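# Place the corner cone beside an orange extension cord

## Task

Locate the orange extension cord a contractor has laid across one of the hall's aisles, pick up the cone standing in a corner of the hall, and set it upright on the floor close beside the cord. The robot must never roll over the cord. It fails if the base, a turn or the arm hits anything fixed in the hall other than the floor at speed; anything it carries, pushes or sets moving counts as the robot for this. It also fails if it tips over or finishes tilted.

## Robot and tools

ROBOT. TidyBot++: a mobile base 0.54 m long, 0.50 m wide and 0.38 m tall on four powered casters, carrying a single seven-joint arm with a two-finger gripper. The shoulder sits 0.12 m ahead of the base centre and 0.68 m above the floor. Upper arm 0.42 m, forearm 0.31 m, wrist to hand point 0.31 m. Two cameras: base_camera, fixed on the front of the base, and wrist_camera, which looks wherever the hand points. At the start the arm is folded with the hand pointing down; the hand then reaches up to 0.08 m past the base front and the elbow rises up to 1.15 m.

FRAMES. Base frame: origin on the floor below the base centre, x forward, y left, z up, in metres. The odometry frame is the base frame as it was at the start. base_odometry gives x, y in that frame plus heading in rad (left positive, -3.142 to 3.142); it counts wheel turns only, so slip shows up as travel, and it drifts a few cm and degrees over many moves. base_tilt is in degrees, forward and right positive.

move. One call = one action; its motions start together. Keys:
- base: one object holding an offset from where the base last reported itself. translate_m: metres, forward positive, -2 to 2. strafe_m: metres sideways, left positive, -2 to 2. rotate_rad: turn in place, counter-clockwise seen from above positive, -6.3 to 6.3. translate_m and strafe_m may be combined into one straight diagonal run without turning; rotate_rad goes alone.
- joints: absolute targets by name, radians. joint_1_rad (any angle; positive is clockwise from above, the reverse of heading), joint_2_rad (-2.249 to 2.249, 0 = upper arm vertical, positive leans forward), joint_3_rad (any angle), joint_4_rad (elbow, -2.579 to 2.579, 0 straight), joint_5_rad (any angle), joint_6_rad (wrist, -2.099 to 2.099), joint_7_rad (any angle; at 1.57 with the hand down the fingers open left/right), gripper_pos (0 fully open to 1 fully closed). Any-angle joints take the short way round, so send steps under half a turn.
- target: one list of seven numbers [x, y, z, qw, qx, qy, qz], an absolute hand pose in the base frame (metres, then unit quaternion), the same as the hand_pose line. Alongside target, joints may only contain gripper_pos. The hand point is midway between the finger pads; its z axis runs along the fingers, which close along its y axis.
- speeds: top speeds for this action only. translate_m and strafe_m 0.05 to 0.5 m/s, rotate_rad 0.1 to 1.57 rad/s; the maximum is the default. For a combined diagonal, give the speed under one key only.
- cameras: list from base_camera, wrist_camera, all. Missing, null or ["all"] gives both; [] gives none.
- blocking: true (default) returns when everything is at rest; false returns in about 0.5 s while motion continues.
No action exceeds 15 s; base moves end after 14 s with time_out. An unknown key makes a call invalid; a value out of range gets it refused.

OTHER TOOLS. wait(seconds 0 to 10, cameras) lets time pass and reports state. stop() brakes everything still moving. zoom_image(camera, region [x0, y0, x1, y1] in pixels, top-left origin, at most 504 x 504) enlarges part of that camera's latest image. read_manual only gives licence text. finished_scene(scene) ends the scene; the cone must stay in place without the robot.

RESULT LINES. pictures lists image order. move gives done or the worst status. base_status, joint_status, hand_status: done, moving, off_target, stopped, contact_stop, time_out, not_followed, torque_fault, limit_stop_at_motor_heat. hand_pose is the measured hand; hand_target is where the joint targets would put it. joint_positions, motor_effort (percent of max, peak in brackets), Motor temperatures (one per arm joint), on_its_own (uncommanded behaviour), earlier move (state of a non-blocking move). Warnings: "joint command not followed" (self-collision check, with cause), "pose unreachable", ARM HIT, MOTOR HOT, OVER-TEMPERATURE FAULT. A refused call, or a contact_stop, time_out or torque fault appearing, cancels the remaining move, wait and finished_scene calls in that reply.

HANDLING. hand_status is done within 10 mm and 2 degrees; most target moves end off_target by up to about 3 cm. To fix, add (wanted - hand_pose) to the last target's x, y, z. To keep a loaded hand still, resend hand_target, not hand_pose. Targets low, forward and close to the base work poorly and can swing the arm into the base. A straight-down hand tops out around 0.94 m high, only near the base. The arm sags under a load; do not command a joint to its current reading while holding something. Finger gap is about 85 x (1 - gripper_pos) mm. Closing to 1 and seeing done means the fingers are empty; off_target means something is held. Closed fingertips stick out about 20 mm past the hand point, so go gently near the floor; a held object touching down makes hand_pose stop dropping.

AVOID. Driving over the cord; fast contact of base, arm or cone with walls or furniture; the arm catching on something above about 0.6 m while driving, or swinging wide when stretched, which can tip the robot; ending tilted. No check stops the arm hitting the base. Do not drop or fling the cone, squeeze hard on things still resting, or push very hard. Torque faults freeze the arm 10 s; overheating (75 °C) weakens the arm for 30 to 60 s, so avoid long stretched holds. Loose objects may occasionally be nudged by the scene.

Each tool is called in YAML: its name, and indented under it one key for each argument.

## Session

move:

Scene clock: 0.00 s.
Motor temperatures (°C): [34 36 32 30 40 43 40]
base_odometry: x=+0.000 y=+0.000 heading=+0.000
base_tilt: forward=+0.0 right=+0.2
base_status: not commanded
joint_positions: joint_1_rad=+0.039 joint_2_rad=-0.304 joint_3_rad=+3.098 joint_4_rad=-2.549 joint_5_rad=-0.031 joint_6_rad=-0.829 joint_7_rad=+1.606 gripper_pos=+0.000
joint_status: not commanded
motor_effort: joint_1_rad=+0 joint_2_rad=-3 joint_3_rad=+1 joint_4_rad=+13 joint_5_rad=-1 joint_6_rad=+2 joint_7_rad=+0
hand_pose: x=+0.2590 y=+0.0075 z=+0.5761 quat_wxyz=(-0.005, +0.999, +0.009, +0.034) (m; base frame)
hand_target: x=+0.2616 y=+0.0075 z=+0.5775 quat_wxyz=(-0.005, +0.999, +0.009, +0.036) (m; base frame)
hand_status: not commanded
pictures: base_camera, wrist_camera
Images, in order (width x height): base_camera 644x364, wrist_camera 644x476.

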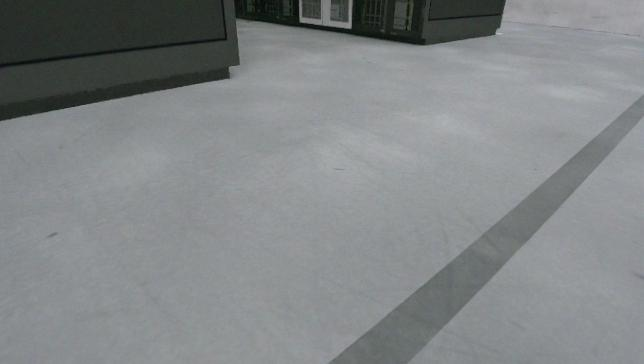

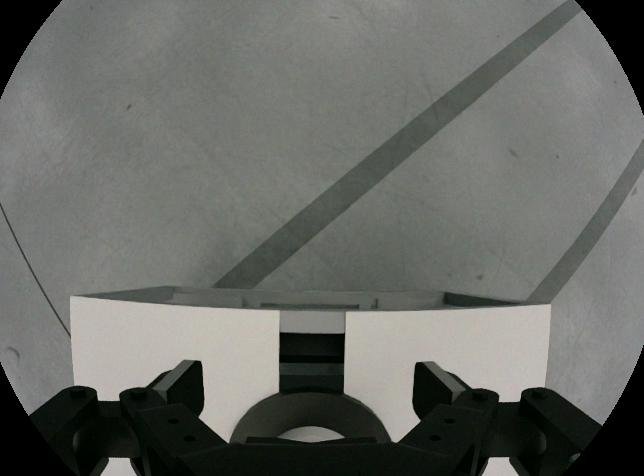

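move:
  joints: {"joint_2_rad":-0.3,"joint_4_rad":-1.4,"joint_6_rad":-0.25}

move:
  base: {"rotate_rad":1.05}

move:
  base: {"rotate_rad":1.05}

move:
  base: {"rotate_rad":1.05}

move:
  base: {"rotate_rad":1.05}

move:
  base: {"rotate_rad":1.05}

Scene clock: 3.80 s.
Motor temperatures (°C): [34 36 32 30 40 43 40]
move: done
base_odometry: x=+0.000 y=+0.000 heading=+0.000
base_tilt: forward=+0.0 right=+0.1
base_status: not commanded
joint_positions: joint_1_rad=+0.039 joint_2_rad=-0.304 joint_3_rad=+3.098 joint_4_rad=-1.420 joint_5_rad=-0.031 joint_6_rad=-0.304 joint_7_rad=+1.606 gripper_pos=+0.000
joint_status: all done
motor_effort: joint_1_rad=+0(0) joint_2_rad=-10(12) joint_3_rad=+1(1) joint_4_rad=+20(22) joint_5_rad=-1(2) joint_6_rad=+10(10) joint_7_rad=+0(1)
hand_pose: x=+0.5829 y=+0.0130 z=+1.2679 quat_wxyz=(+0.002, +0.652, +0.011, +0.758) (m; base frame)
hand_target: x=+0.5782 y=+0.0127 z=+1.2942 quat_wxyz=(+0.003, +0.625, +0.010, +0.781) (m; base frame)
hand_status: not commanded
pictures: base_camera, wrist_camera
Images, in order (width x height): base_camera 644x364, wrist_camera 644x476.

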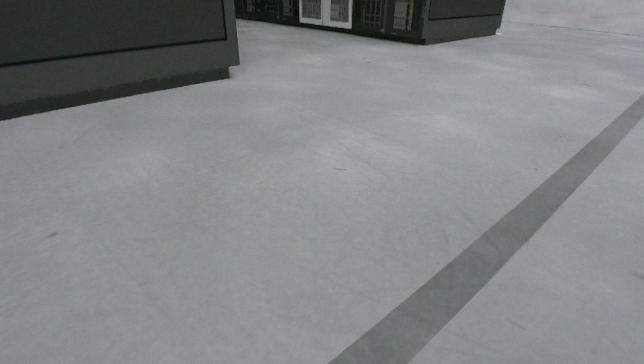

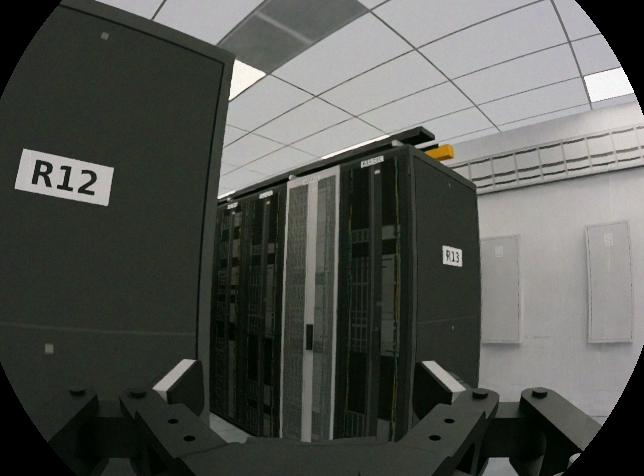

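Scene clock: 5.77 s.
Motor temperatures (°C): [34 36 32 30 40 43 40]
move: done
base_odometry: x=+0.000 y=+0.000 heading=+1.049
base_tilt: forward=+0.0 right=+0.2
base_status: done
joint_positions: joint_1_rad=+0.038 joint_2_rad=-0.303 joint_3_rad=+3.098 joint_4_rad=-1.420 joint_5_rad=-0.031 joint_6_rad=-0.302 joint_7_rad=+1.606 gripper_pos=+0.000
joint_status: not commanded
motor_effort: joint_1_rad=+0(2) joint_2_rad=-10(12) joint_3_rad=+1(3) joint_4_rad=+20(21) joint_5_rad=-1(1) joint_6_rad=+10(10) joint_7_rad=+0(1)
hand_pose: x=+0.5834 y=+0.0139 z=+1.2681 quat_wxyz=(+0.002, +0.651, +0.012, +0.759) (m; base frame)
hand_target: x=+0.5782 y=+0.0127 z=+1.2942 quat_wxyz=(+0.003, +0.625, +0.010, +0.781) (m; base frame)
hand_status: not commanded
pictures: base_camera, wrist_camera
Images, in order (width x height): base_camera 644x364, wrist_camera 644x476.

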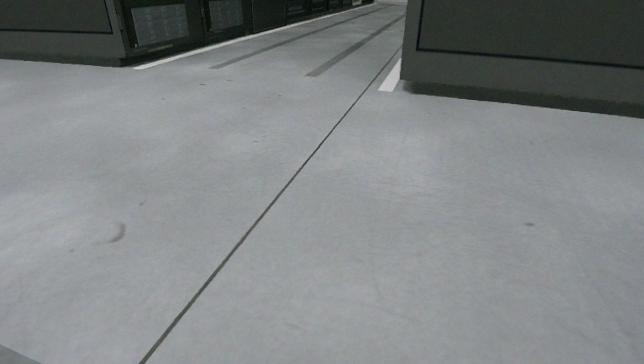

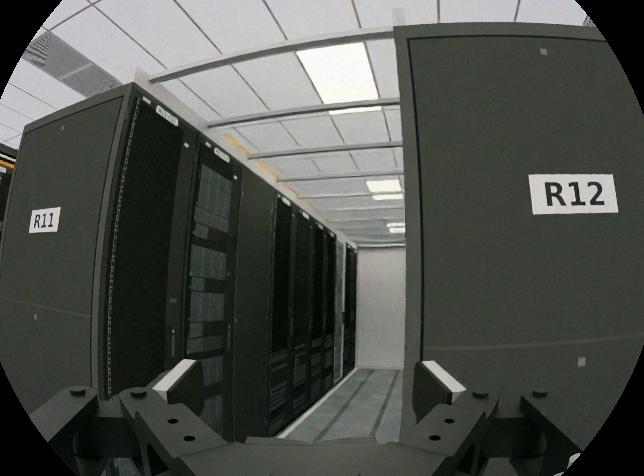

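Scene clock: 7.70 s.
Motor temperatures (°C): [34 36 32 31 40 43 40]
move: done
base_odometry: x=+0.000 y=+0.000 heading=+2.099
base_tilt: forward=+0.0 right=+0.2
base_status: done
joint_positions: joint_1_rad=+0.037 joint_2_rad=-0.302 joint_3_rad=+3.098 joint_4_rad=-1.420 joint_5_rad=-0.031 joint_6_rad=-0.301 joint_7_rad=+1.606 gripper_pos=+0.000
joint_status: not commanded
motor_effort: joint_1_rad=+0(2) joint_2_rad=-10(12) joint_3_rad=+0(3) joint_4_rad=+20(21) joint_5_rad=+0(2) joint_6_rad=+9(10) joint_7_rad=+0(1)
hand_pose: x=+0.5836 y=+0.0142 z=+1.2680 quat_wxyz=(+0.001, +0.651, +0.012, +0.759) (m; base frame)
hand_target: x=+0.5782 y=+0.0127 z=+1.2942 quat_wxyz=(+0.003, +0.625, +0.010, +0.781) (m; base frame)
hand_status: not commanded
pictures: base_camera, wrist_camera
Images, in order (width x height): base_camera 644x364, wrist_camera 644x476.

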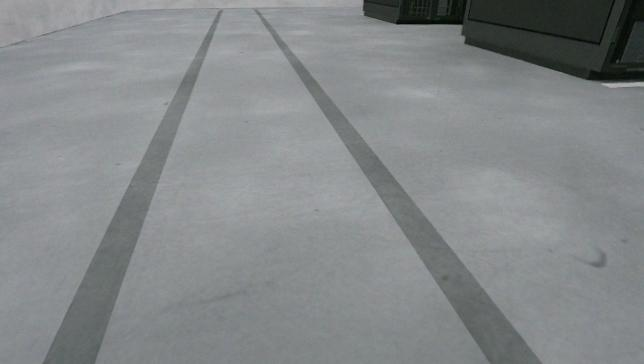

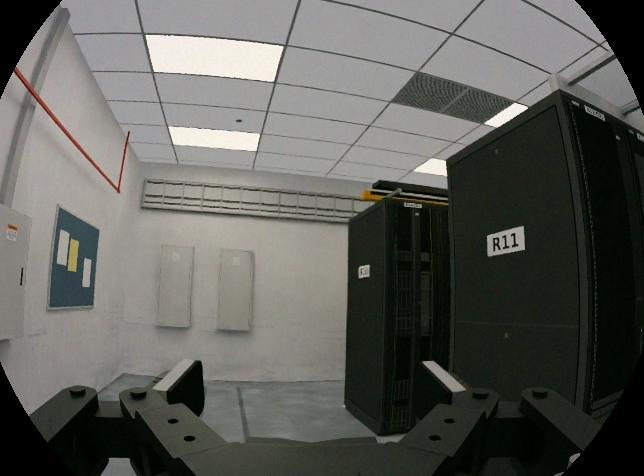

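Scene clock: 9.67 s.
Motor temperatures (°C): [34 36 32 31 40 43 40]
move: done
base_odometry: x=+0.000 y=+0.000 heading=-3.135
base_tilt: forward=+0.0 right=+0.2
base_status: done
joint_positions: joint_1_rad=+0.037 joint_2_rad=-0.302 joint_3_rad=+3.098 joint_4_rad=-1.420 joint_5_rad=-0.031 joint_6_rad=-0.301 joint_7_rad=+1.606 gripper_pos=+0.000
joint_status: not commanded
motor_effort: joint_1_rad=+0(2) joint_2_rad=-10(12) joint_3_rad=+1(3) joint_4_rad=+20(21) joint_5_rad=+0(2) joint_6_rad=+9(10) joint_7_rad=-1(1)
hand_pose: x=+0.5837 y=+0.0143 z=+1.2680 quat_wxyz=(+0.001, +0.651, +0.012, +0.759) (m; base frame)
hand_target: x=+0.5782 y=+0.0127 z=+1.2942 quat_wxyz=(+0.003, +0.625, +0.010, +0.781) (m; base frame)
hand_status: not commanded
pictures: base_camera, wrist_camera
Images, in order (width x height): base_camera 644x364, wrist_camera 644x476.

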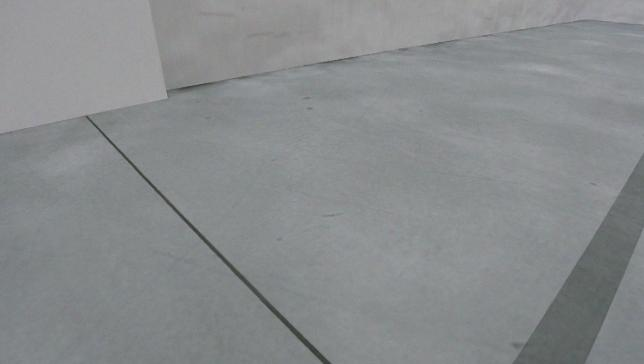

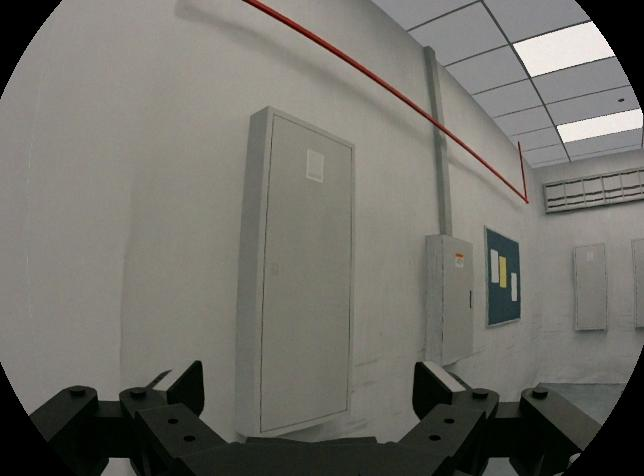

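Scene clock: 11.63 s.
Motor temperatures (°C): [34 36 32 31 40 43 40]
move: done
base_odometry: x=+0.000 y=+0.000 heading=-2.085
base_tilt: forward=+0.0 right=+0.2
base_status: done
joint_positions: joint_1_rad=+0.037 joint_2_rad=-0.302 joint_3_rad=+3.097 joint_4_rad=-1.420 joint_5_rad=-0.031 joint_6_rad=-0.301 joint_7_rad=+1.606 gripper_pos=+0.000
joint_status: not commanded
motor_effort: joint_1_rad=+0(2) joint_2_rad=-10(12) joint_3_rad=+1(3) joint_4_rad=+20(21) joint_5_rad=+0(1) joint_6_rad=+10(10) joint_7_rad=-1(1)
hand_pose: x=+0.5839 y=+0.0144 z=+1.2679 quat_wxyz=(+0.001, +0.651, +0.012, +0.759) (m; base frame)
hand_target: x=+0.5782 y=+0.0127 z=+1.2942 quat_wxyz=(+0.003, +0.625, +0.010, +0.781) (m; base frame)
hand_status: not commanded
pictures: base_camera, wrist_camera
Images, in order (width x height): base_camera 644x364, wrist_camera 644x476.

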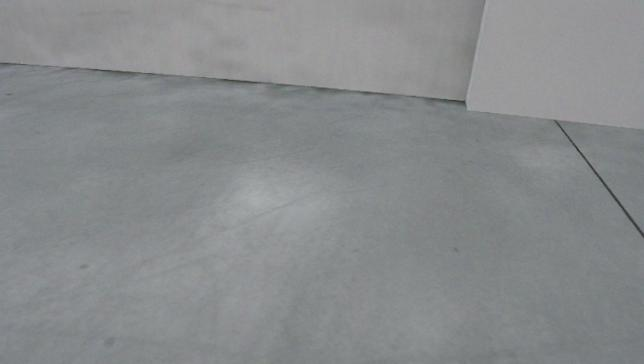

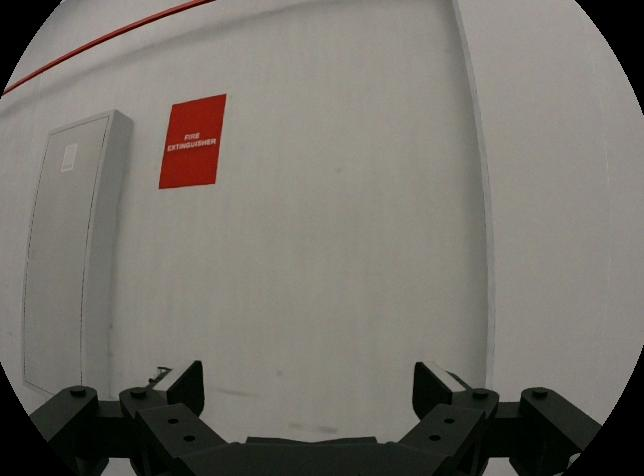

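Scene clock: 13.57 s.
Motor temperatures (°C): [34 36 32 31 40 43 40]
move: done
base_odometry: x=+0.000 y=+0.000 heading=-1.036
base_tilt: forward=+0.0 right=+0.2
base_status: done
joint_positions: joint_1_rad=+0.037 joint_2_rad=-0.302 joint_3_rad=+3.097 joint_4_rad=-1.420 joint_5_rad=-0.031 joint_6_rad=-0.301 joint_7_rad=+1.606 gripper_pos=+0.000
joint_status: not commanded
motor_effort: joint_1_rad=+0(2) joint_2_rad=-10(12) joint_3_rad=+1(3) joint_4_rad=+20(21) joint_5_rad=+0(1) joint_6_rad=+10(10) joint_7_rad=+0(1)
hand_pose: x=+0.5840 y=+0.0145 z=+1.2678 quat_wxyz=(+0.001, +0.651, +0.012, +0.759) (m; base frame)
hand_target: x=+0.5782 y=+0.0127 z=+1.2942 quat_wxyz=(+0.003, +0.625, +0.010, +0.781) (m; base frame)
hand_status: not commanded
pictures: base_camera, wrist_camera
Images, in order (width x height): base_camera 644x364, wrist_camera 644x476.

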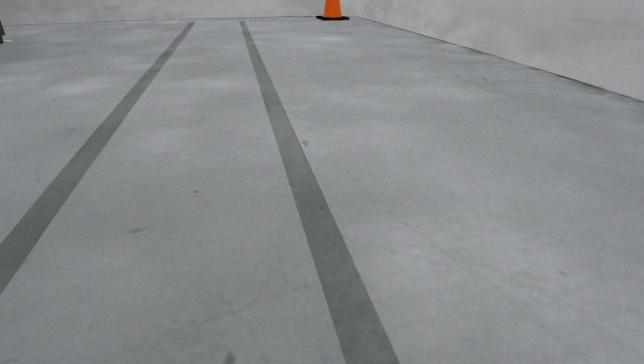

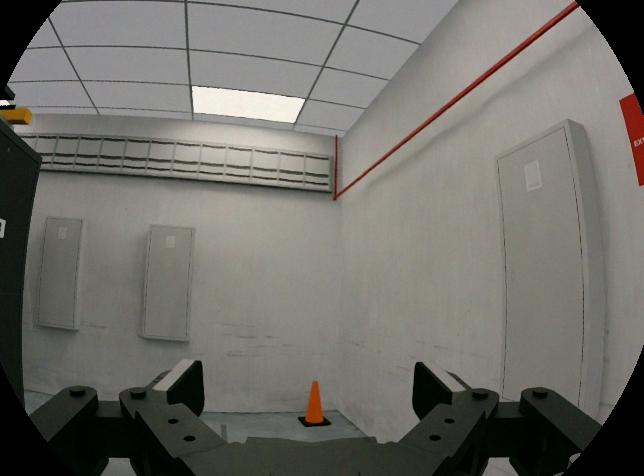

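move:
  base: {"rotate_rad":1.806}
  joints: {"joint_6_rad":-0.5}

move:
  base: {"strafe_m":-1.6}

zoom_image:
  camera: "wrist_camera"
  region: [170, 200, 450, 440]

Scene clock: 19.37 s.
Motor temperatures (°C): [34 36 32 31 40 43 40]
move: done
base_odometry: x=+0.000 y=+0.000 heading=+0.770
base_tilt: forward=+0.0 right=+0.2
base_status: done
joint_positions: joint_1_rad=+0.037 joint_2_rad=-0.297 joint_3_rad=+3.097 joint_4_rad=-1.417 joint_5_rad=-0.031 joint_6_rad=-0.491 joint_7_rad=+1.606 gripper_pos=+0.000
joint_status: all done
motor_effort: joint_1_rad=+0(2) joint_2_rad=-10(13) joint_3_rad=+0(3) joint_4_rad=+21(23) joint_5_rad=-1(2) joint_6_rad=+10(11) joint_7_rad=+0(1)
hand_pose: x=+0.5893 y=+0.0151 z=+1.2085 quat_wxyz=(+0.000, +0.721, +0.014, +0.693) (m; base frame)
hand_target: x=+0.5856 y=+0.0140 z=+1.2170 quat_wxyz=(+0.001, +0.717, +0.013, +0.697) (m; base frame)
hand_status: not commanded
pictures: base_camera, wrist_camera
Images, in order (width x height): base_camera 644x364, wrist_camera 644x476.

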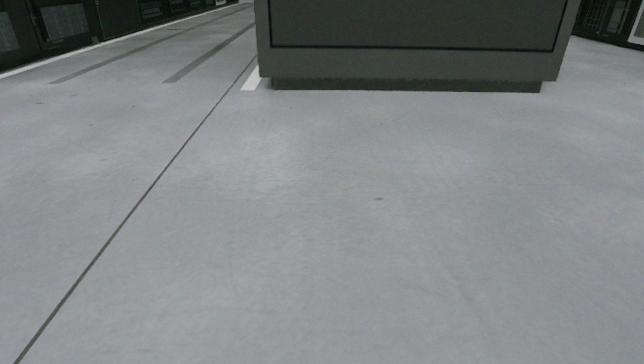

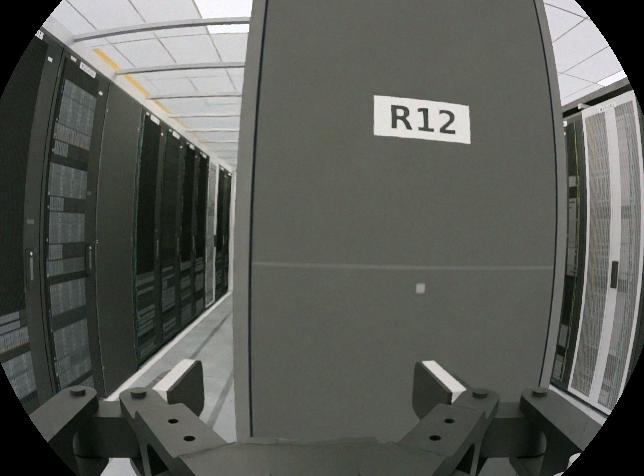

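Scene clock: 23.93 s.
Motor temperatures (°C): [34 36 32 31 40 43 40]
move: done
base_odometry: x=+1.115 y=-1.148 heading=+0.770
base_tilt: forward=+0.0 right=+0.2
base_status: done
joint_positions: joint_1_rad=+0.037 joint_2_rad=-0.297 joint_3_rad=+3.097 joint_4_rad=-1.417 joint_5_rad=-0.031 joint_6_rad=-0.491 joint_7_rad=+1.606 gripper_pos=+0.000
joint_status: not commanded
motor_effort: joint_1_rad=+0(1) joint_2_rad=-10(11) joint_3_rad=+0(4) joint_4_rad=+20(21) joint_5_rad=+0(1) joint_6_rad=+10(10) joint_7_rad=+0(1)
hand_pose: x=+0.5893 y=+0.0151 z=+1.2085 quat_wxyz=(+0.000, +0.721, +0.014, +0.693) (m; base frame)
hand_target: x=+0.5856 y=+0.0140 z=+1.2170 quat_wxyz=(+0.001, +0.717, +0.013, +0.697) (m; base frame)
hand_status: not commanded
pictures: base_camera, wrist_camera
Images, in order (width x height): base_camera 644x364, wrist_camera 644x476.

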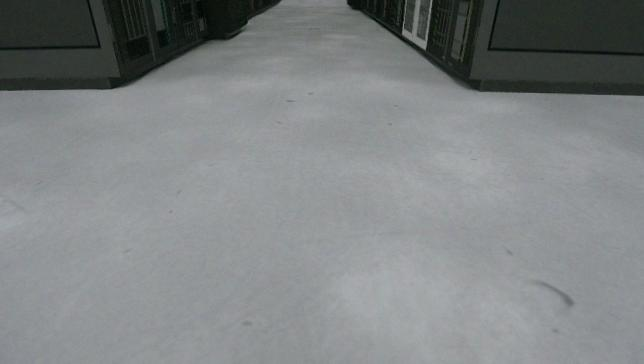

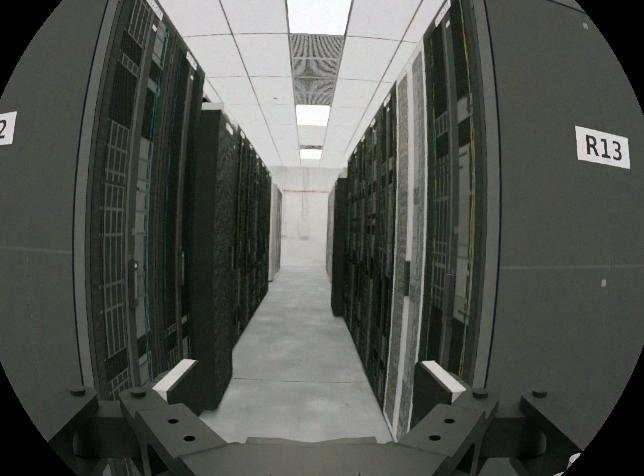

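Scaled by 1.800.

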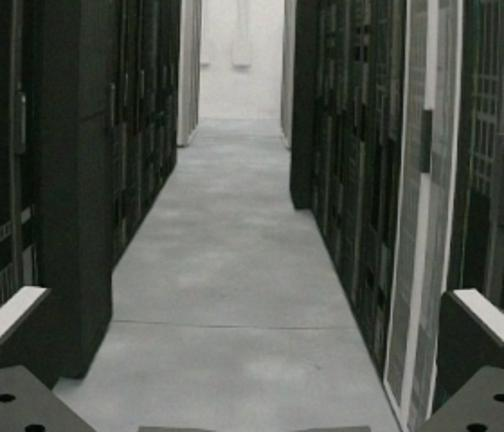

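move:
  base: {"strafe_m":-1.85}

zoom_image:
  camera: "wrist_camera"
  region: [170, 200, 450, 440]

Scene clock: 29.67 s.
Motor temperatures (°C): [34 36 32 31 40 43 40]
move: done
base_odometry: x=+2.404 y=-2.475 heading=+0.771
base_tilt: forward=+0.1 right=+0.2
base_status: done
joint_positions: joint_1_rad=+0.037 joint_2_rad=-0.297 joint_3_rad=+3.097 joint_4_rad=-1.417 joint_5_rad=-0.031 joint_6_rad=-0.491 joint_7_rad=+1.606 gripper_pos=+0.000
joint_status: not commanded
motor_effort: joint_1_rad=+0(1) joint_2_rad=-10(11) joint_3_rad=+0(3) joint_4_rad=+21(21) joint_5_rad=-1(1) joint_6_rad=+10(10) joint_7_rad=+0(1)
hand_pose: x=+0.5893 y=+0.0151 z=+1.2085 quat_wxyz=(+0.000, +0.721, +0.014, +0.693) (m; base frame)
hand_target: x=+0.5856 y=+0.0140 z=+1.2170 quat_wxyz=(+0.001, +0.717, +0.013, +0.697) (m; base frame)
hand_status: not commanded
pictures: base_camera, wrist_camera
Images, in order (width x height): base_camera 644x364, wrist_camera 644x476.

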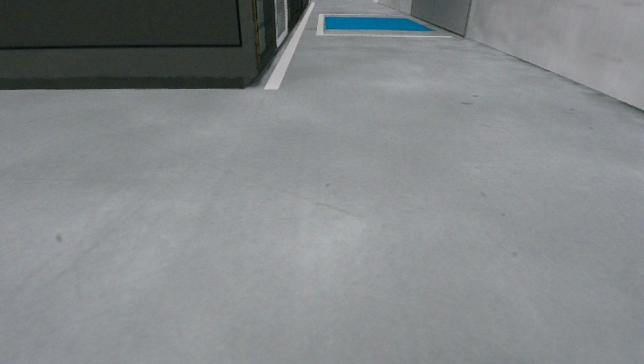

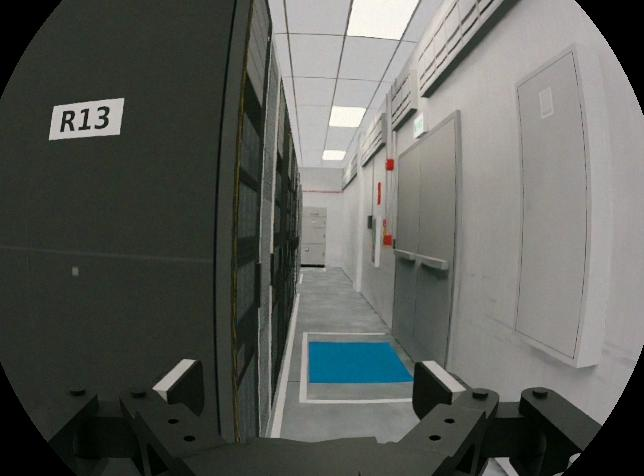

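Scaled by 1.800.

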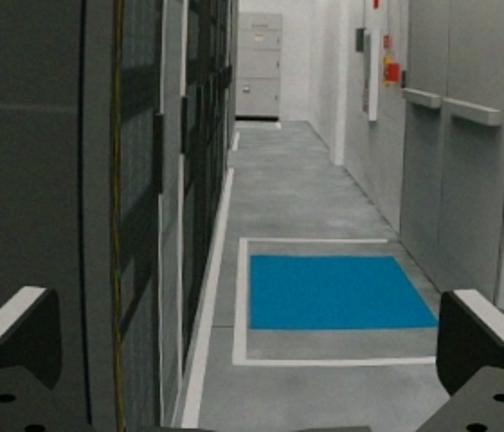

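move:
  base: {"rotate_rad":-2.62}
  joints: {"joint_2_rad":-0.3,"joint_4_rad":-2.35,"joint_6_rad":0}

Scene clock: 33.47 s.
Motor temperatures (°C): [34 36 32 31 40 43 40]
move: done
base_odometry: x=+2.404 y=-2.475 heading=-1.849
base_tilt: forward=+0.0 right=+0.2
base_status: done
joint_positions: joint_1_rad=+0.037 joint_2_rad=-0.295 joint_3_rad=+3.097 joint_4_rad=-2.346 joint_5_rad=-0.031 joint_6_rad=-0.052 joint_7_rad=+1.606 gripper_pos=+0.000
joint_status: all done
motor_effort: joint_1_rad=+0(1) joint_2_rad=-9(15) joint_3_rad=+0(3) joint_4_rad=+20(23) joint_5_rad=-1(1) joint_6_rad=+9(10) joint_7_rad=+0(1)
hand_pose: x=+0.5432 y=+0.0052 z=+0.7810 quat_wxyz=(+0.005, +0.868, +0.007, +0.496) (m; base frame)
hand_target: x=+0.5494 y=+0.0039 z=+0.7950 quat_wxyz=(+0.006, +0.855, +0.006, +0.519) (m; base frame)
hand_status: not commanded
pictures: base_camera, wrist_camera
Images, in order (width x height): base_camera 644x364, wrist_camera 644x476.

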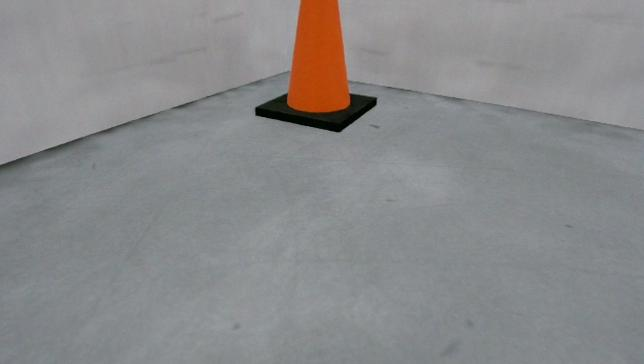

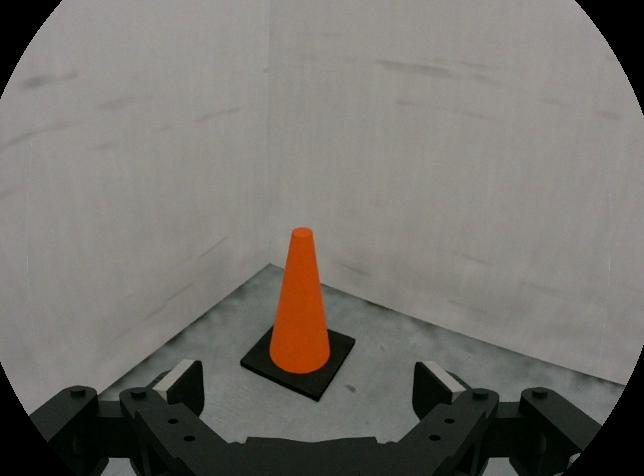

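move:
  target: [0.55, 0.0, 0.72, 0, 1, 0, 0]

move:
  base: {"translate_m":0.5}
  speeds: {"translate_m":0.25}

Scene clock: 38.73 s.
Motor temperatures (°C): [34 36 32 31 40 43 40]
move: off_target
base_odometry: x=+2.404 y=-2.475 heading=-1.849
base_tilt: forward=+0.0 right=+0.2
base_status: not commanded
joint_positions: joint_1_rad=-0.002 joint_2_rad=+0.279 joint_3_rad=+3.141 joint_4_rad=-1.473 joint_5_rad=-0.031 joint_6_rad=-1.348 joint_7_rad=+1.606 gripper_pos=+0.000
joint_status: not commanded
motor_effort: joint_1_rad=+0(0) joint_2_rad=-28(29) joint_3_rad=+0(1) joint_4_rad=+17(20) joint_5_rad=+0(2) joint_6_rad=+1(9) joint_7_rad=+0(1)
hand_pose: x=+0.5573 y=+0.0119 z=+0.7191 quat_wxyz=(-0.015, +1.000, +0.016, +0.022) (m; base frame)
hand_target: x=+0.5500 y=+0.0000 z=+0.7200 quat_wxyz=(+0.000, +1.000, +0.000, +0.000) (m; base frame)
hand_status: off_target (0.014 m and 3.5 deg from the pose sent, 0.062 m and 59.5 deg at the start)
pictures: base_camera, wrist_camera
Images, in order (width x height): base_camera 644x364, wrist_camera 644x476.

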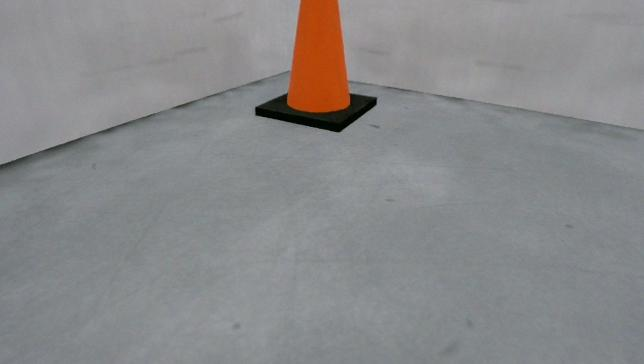

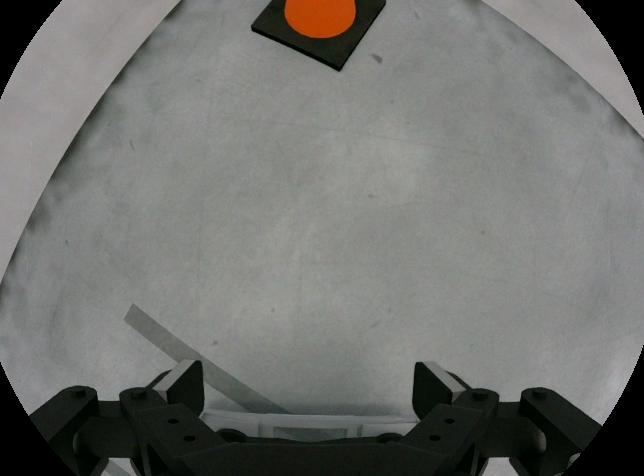

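Scene clock: 41.60 s.
Motor temperatures (°C): [34 36 32 31 40 43 40]
move: done
base_odometry: x=+2.266 y=-2.956 heading=-1.849
base_tilt: forward=+0.1 right=+0.2
base_status: done
joint_positions: joint_1_rad=-0.003 joint_2_rad=+0.286 joint_3_rad=+3.143 joint_4_rad=-1.469 joint_5_rad=-0.031 joint_6_rad=-1.354 joint_7_rad=+1.606 gripper_pos=+0.000
joint_status: not commanded
motor_effort: joint_1_rad=+0(1) joint_2_rad=-28(31) joint_3_rad=+0(1) joint_4_rad=+17(18) joint_5_rad=+0(2) joint_6_rad=+2(2) joint_7_rad=-1(1)
hand_pose: x=+0.5571 y=+0.0119 z=+0.7168 quat_wxyz=(-0.015, +1.000, +0.016, +0.017) (m; base frame)
hand_target: x=+0.5500 y=+0.0000 z=+0.7200 quat_wxyz=(+0.000, +1.000, +0.000, +0.000) (m; base frame)
hand_status: not commanded
pictures: base_camera, wrist_camera
Images, in order (width x height): base_camera 644x364, wrist_camera 644x476.

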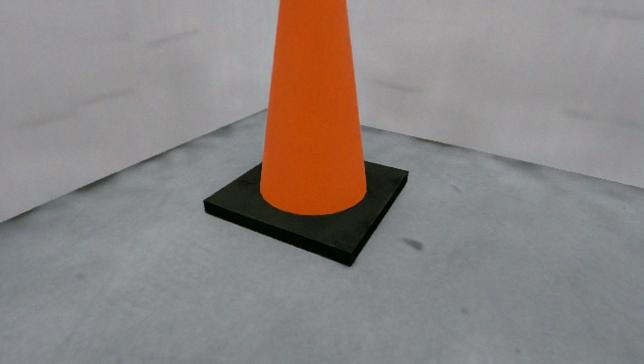

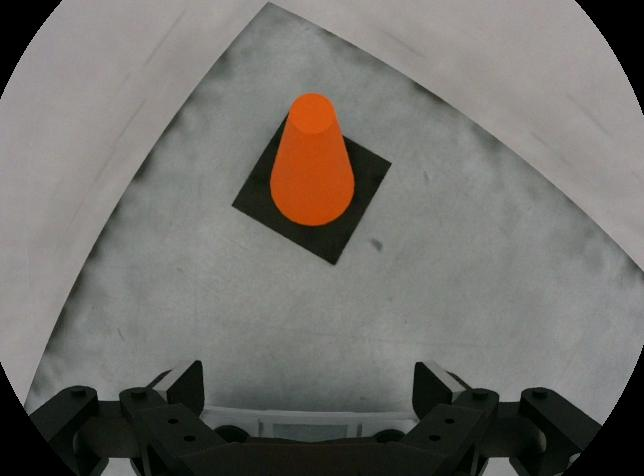

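move:
  base: {"translate_m":0.18}
  speeds: {"translate_m":0.2}

move:
  target: [0.59, 0.005, 0.60, 0, 1, 0, 0]

Scene clock: 44.93 s.
Motor temperatures (°C): [34 36 32 31 40 43 40]
move: done
base_odometry: x=+2.217 y=-3.129 heading=-1.850
base_tilt: forward=+0.0 right=+0.2
base_status: done
joint_positions: joint_1_rad=-0.004 joint_2_rad=+0.288 joint_3_rad=+3.143 joint_4_rad=-1.468 joint_5_rad=-0.031 joint_6_rad=-1.356 joint_7_rad=+1.606 gripper_pos=+0.000
joint_status: not commanded
motor_effort: joint_1_rad=+0(1) joint_2_rad=-28(31) joint_3_rad=+0(1) joint_4_rad=+17(17) joint_5_rad=+0(2) joint_6_rad=+1(2) joint_7_rad=+0(1)
hand_pose: x=+0.5568 y=+0.0120 z=+0.7165 quat_wxyz=(-0.015, +1.000, +0.016, +0.015) (m; base frame)
hand_target: x=+0.5500 y=+0.0000 z=+0.7200 quat_wxyz=(+0.000, +1.000, +0.000, +0.000) (m; base frame)
hand_status: not commanded
pictures: base_camera, wrist_camera
Images, in order (width x height): base_camera 644x364, wrist_camera 644x476.

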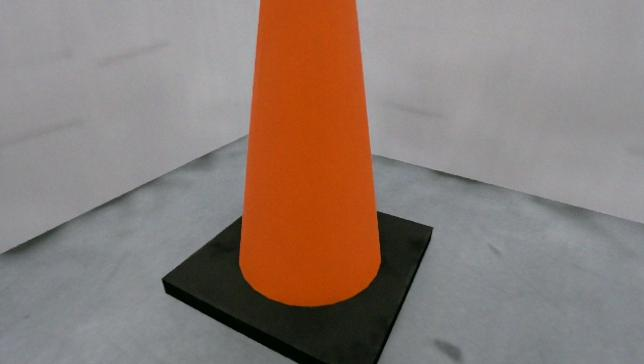

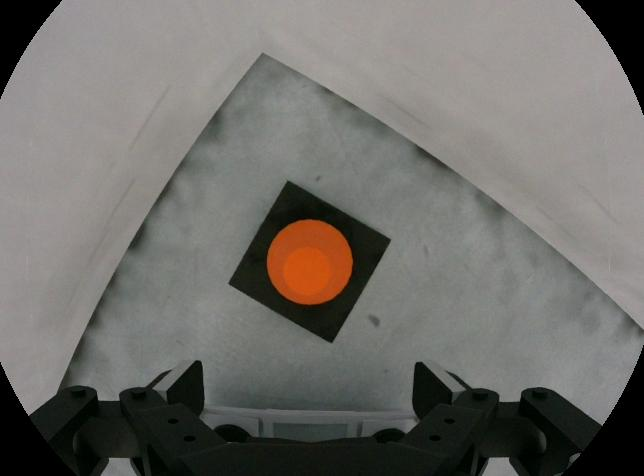

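Scene clock: 46.33 s.
Motor temperatures (°C): [34 36 32 31 40 43 40]
move: off_target
base_odometry: x=+2.217 y=-3.129 heading=-1.850
base_tilt: forward=+0.0 right=+0.1
base_status: not commanded
joint_positions: joint_1_rad=-0.009 joint_2_rad=+0.471 joint_3_rad=+3.143 joint_4_rad=-1.579 joint_5_rad=-0.031 joint_6_rad=-1.142 joint_7_rad=+1.606 gripper_pos=+0.000
joint_status: not commanded
motor_effort: joint_1_rad=+0(0) joint_2_rad=-33(37) joint_3_rad=+0(1) joint_4_rad=+15(17) joint_5_rad=-1(2) joint_6_rad=+1(2) joint_7_rad=-1(1)
hand_pose: x=+0.5731 y=+0.0138 z=+0.6012 quat_wxyz=(-0.014, +0.999, +0.015, -0.025) (m; base frame)
hand_target: x=+0.5900 y=+0.0050 z=+0.6000 quat_wxyz=(+0.000, +1.000, +0.000, +0.000) (m; base frame)
hand_status: off_target (0.019 m and 3.7 deg from the pose sent, 0.121 m and 3.0 deg at the start)
pictures: base_camera, wrist_camera
Images, in order (width x height): base_camera 644x364, wrist_camera 644x476.

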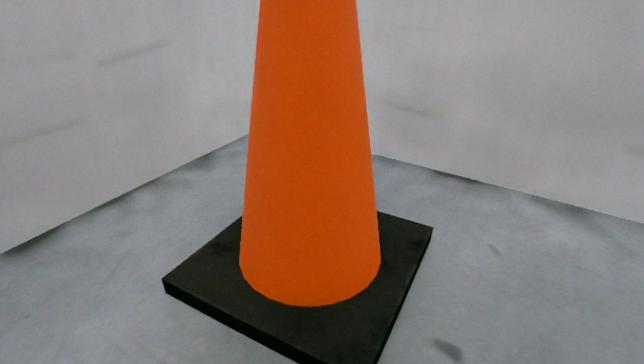

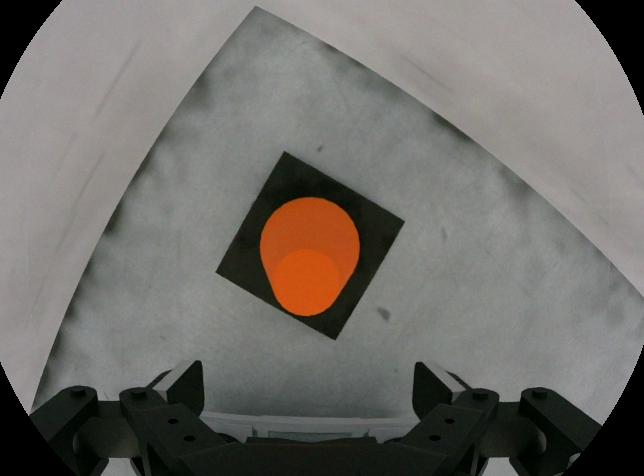

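move:
  target: [0.582, 0.004, 0.50, 0, 1, 0, 0.02]

Scene clock: 49.13 s.
Motor temperatures (°C): [34 36 32 31 40 43 40]
move: off_target
base_odometry: x=+2.217 y=-3.129 heading=-1.850
base_tilt: forward=+0.0 right=+0.2
base_status: not commanded
joint_positions: joint_1_rad=-0.009 joint_2_rad=+0.572 joint_3_rad=+3.143 joint_4_rad=-1.784 joint_5_rad=-0.031 joint_6_rad=-0.792 joint_7_rad=+1.606 gripper_pos=+0.000
joint_status: not commanded
motor_effort: joint_1_rad=+0(0) joint_2_rad=-33(36) joint_3_rad=+0(0) joint_4_rad=+12(15) joint_5_rad=+0(1) joint_6_rad=+1(2) joint_7_rad=+0(1)
hand_pose: x=+0.5669 y=+0.0118 z=+0.5021 quat_wxyz=(-0.011, +1.000, +0.011, -0.003) (m; base frame)
hand_target: x=+0.5820 y=+0.0040 z=+0.5000 quat_wxyz=(+0.000, +1.000, +0.000, +0.020) (m; base frame)
hand_status: off_target (0.017 m and 3.2 deg from the pose sent, 0.102 m and 5.7 deg at the start)
pictures: base_camera, wrist_camera
Images, in order (width x height): base_camera 644x364, wrist_camera 644x476.

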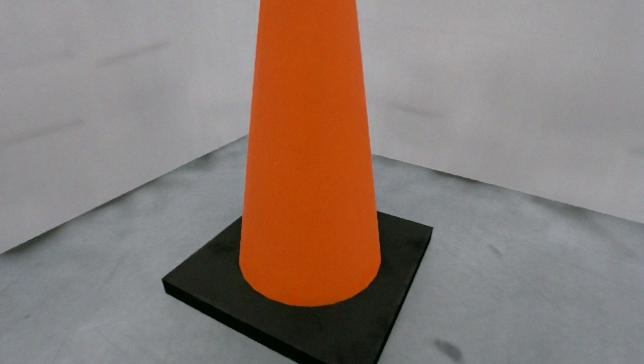

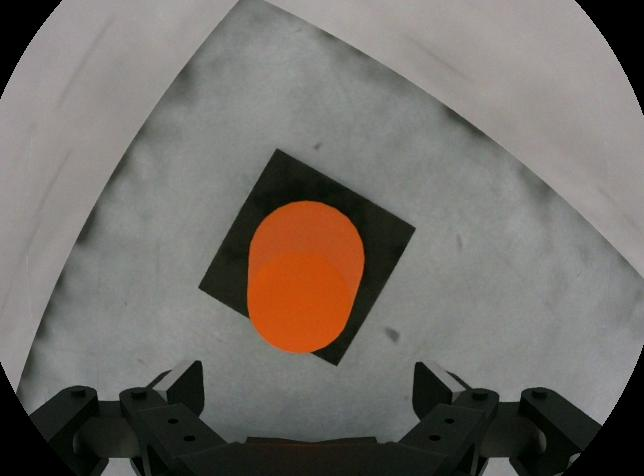

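move:
  target: [0.594, 0.008, 0.465, 0, 1, 0, 0.02]

zoom_image:
  camera: "wrist_camera"
  region: [140, 200, 500, 470]

Scene clock: 51.37 s.
Motor temperatures (°C): [34 36 32 31 40 43 40]
move: off_target
base_odometry: x=+2.217 y=-3.129 heading=-1.850
base_tilt: forward=+0.1 right=+0.2
base_status: not commanded
joint_positions: joint_1_rad=-0.012 joint_2_rad=+0.654 joint_3_rad=+3.143 joint_4_rad=-1.784 joint_5_rad=-0.031 joint_6_rad=-0.720 joint_7_rad=+1.606 gripper_pos=+0.000
joint_status: not commanded
motor_effort: joint_1_rad=+0(0) joint_2_rad=-35(38) joint_3_rad=+0(1) joint_4_rad=+10(12) joint_5_rad=-1(1) joint_6_rad=+1(1) joint_7_rad=+0(1)
hand_pose: x=+0.5731 y=+0.0127 z=+0.4647 quat_wxyz=(-0.010, +1.000, +0.011, -0.008) (m; base frame)
hand_target: x=+0.5940 y=+0.0080 z=+0.4650 quat_wxyz=(+0.000, +1.000, +0.000, +0.020) (m; base frame)
hand_status: off_target (0.021 m and 3.7 deg from the pose sent, 0.046 m and 3.2 deg at the start)
pictures: base_camera, wrist_camera
Images, in order (width x height): base_camera 644x364, wrist_camera 644x476.

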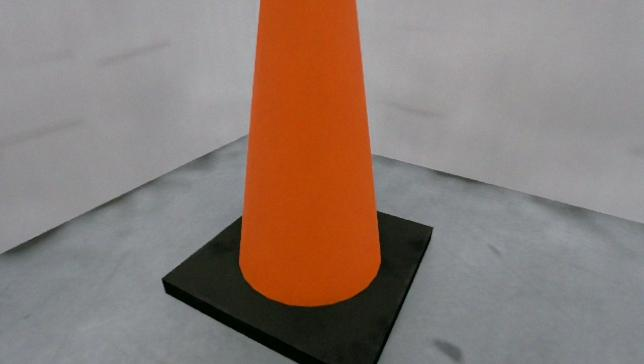

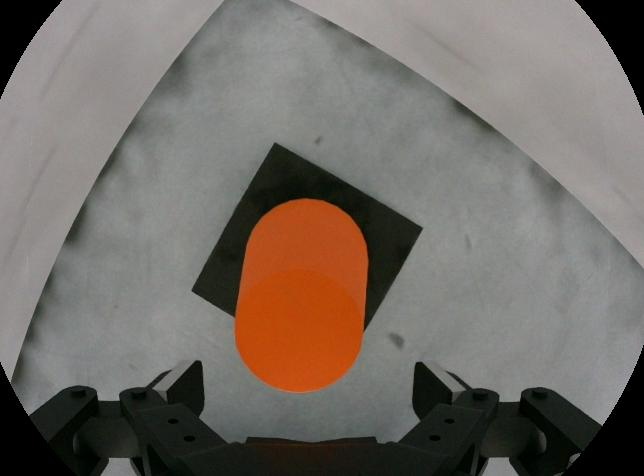

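Scaled by 1.400.

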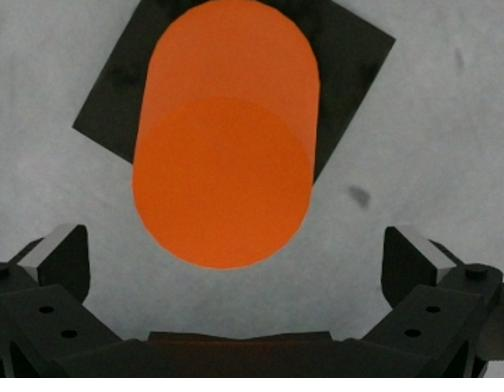

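move:
  target: [0.607, 0.012, 0.437, 0, 1, 0, 0.02]

move:
  joints: {"gripper_pos":1}

Scene clock: 53.37 s.
Motor temperatures (°C): [34 36 32 31 40 43 40]
move: off_target
base_odometry: x=+2.217 y=-3.129 heading=-1.850
base_tilt: forward=+0.1 right=+0.2
base_status: not commanded
joint_positions: joint_1_rad=-0.020 joint_2_rad=+0.724 joint_3_rad=+3.143 joint_4_rad=-1.759 joint_5_rad=-0.031 joint_6_rad=-0.676 joint_7_rad=+1.606 gripper_pos=+0.000
joint_status: not commanded
motor_effort: joint_1_rad=+0(0) joint_2_rad=-36(38) joint_3_rad=+0(1) joint_4_rad=+10(11) joint_5_rad=+0(1) joint_6_rad=+1(1) joint_7_rad=+0(1)
hand_pose: x=+0.5845 y=+0.0162 z=+0.4371 quat_wxyz=(-0.009, +1.000, +0.015, -0.009) (m; base frame)
hand_target: x=+0.6070 y=+0.0120 z=+0.4370 quat_wxyz=(+0.000, +1.000, +0.000, +0.020) (m; base frame)
hand_status: off_target (0.023 m and 3.9 deg from the pose sent, 0.044 m and 3.7 deg at the start)
pictures: base_camera, wrist_camera
Images, in order (width x height): base_camera 644x364, wrist_camera 644x476.

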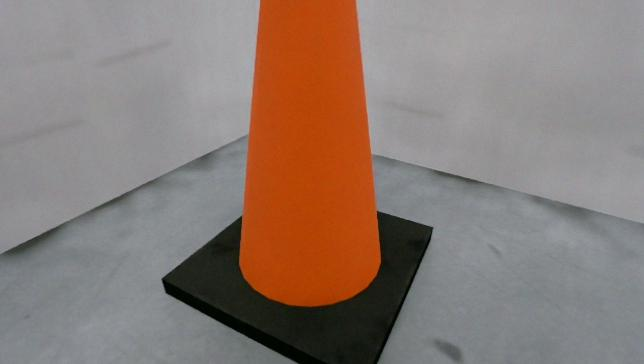

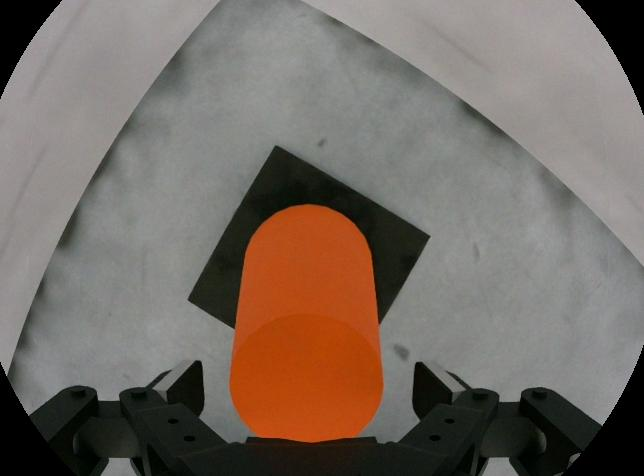

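Scene clock: 54.47 s.
Motor temperatures (°C): [34 36 32 31 40 43 40]
move: off_target
base_odometry: x=+2.217 y=-3.129 heading=-1.850
base_tilt: forward=+0.1 right=+0.2
base_status: not commanded
joint_positions: joint_1_rad=-0.026 joint_2_rad=+0.720 joint_3_rad=+3.147 joint_4_rad=-1.759 joint_5_rad=-0.031 joint_6_rad=-0.676 joint_7_rad=+1.606 gripper_pos=+0.412
joint_status: gripper_pos off_target (ended at +0.412, target +1.000)
motor_effort: joint_1_rad=-1(3) joint_2_rad=-36(38) joint_3_rad=+0(5) joint_4_rad=+12(15) joint_5_rad=+0(3) joint_6_rad=+4(7) joint_7_rad=-1(1)
hand_pose: x=+0.5853 y=+0.0169 z=+0.4389 quat_wxyz=(-0.008, +1.000, +0.016, -0.007) (m; base frame)
hand_target: x=+0.6070 y=+0.0120 z=+0.4370 quat_wxyz=(+0.000, +1.000, +0.000, +0.020) (m; base frame)
hand_status: not commanded
pictures: base_camera, wrist_camera
Images, in order (width x height): base_camera 644x364, wrist_camera 644x476.

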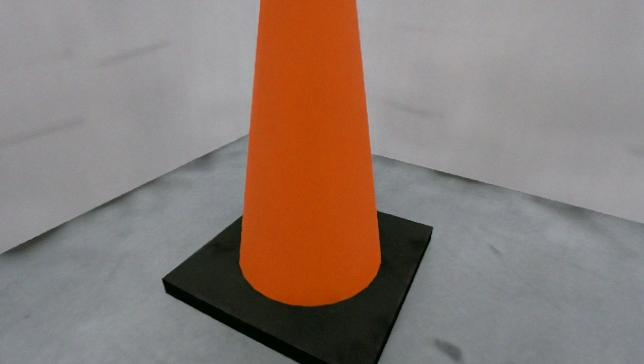

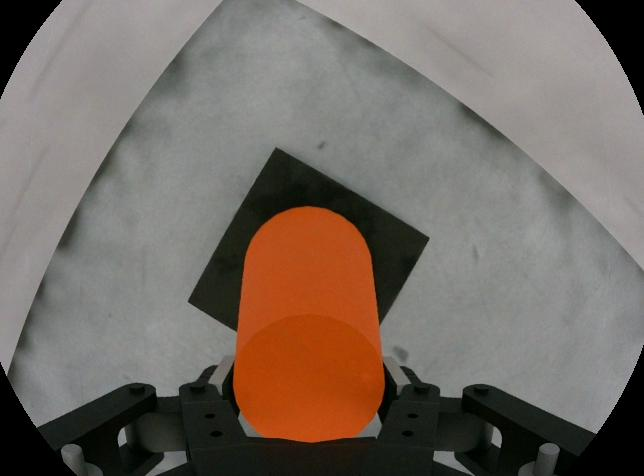

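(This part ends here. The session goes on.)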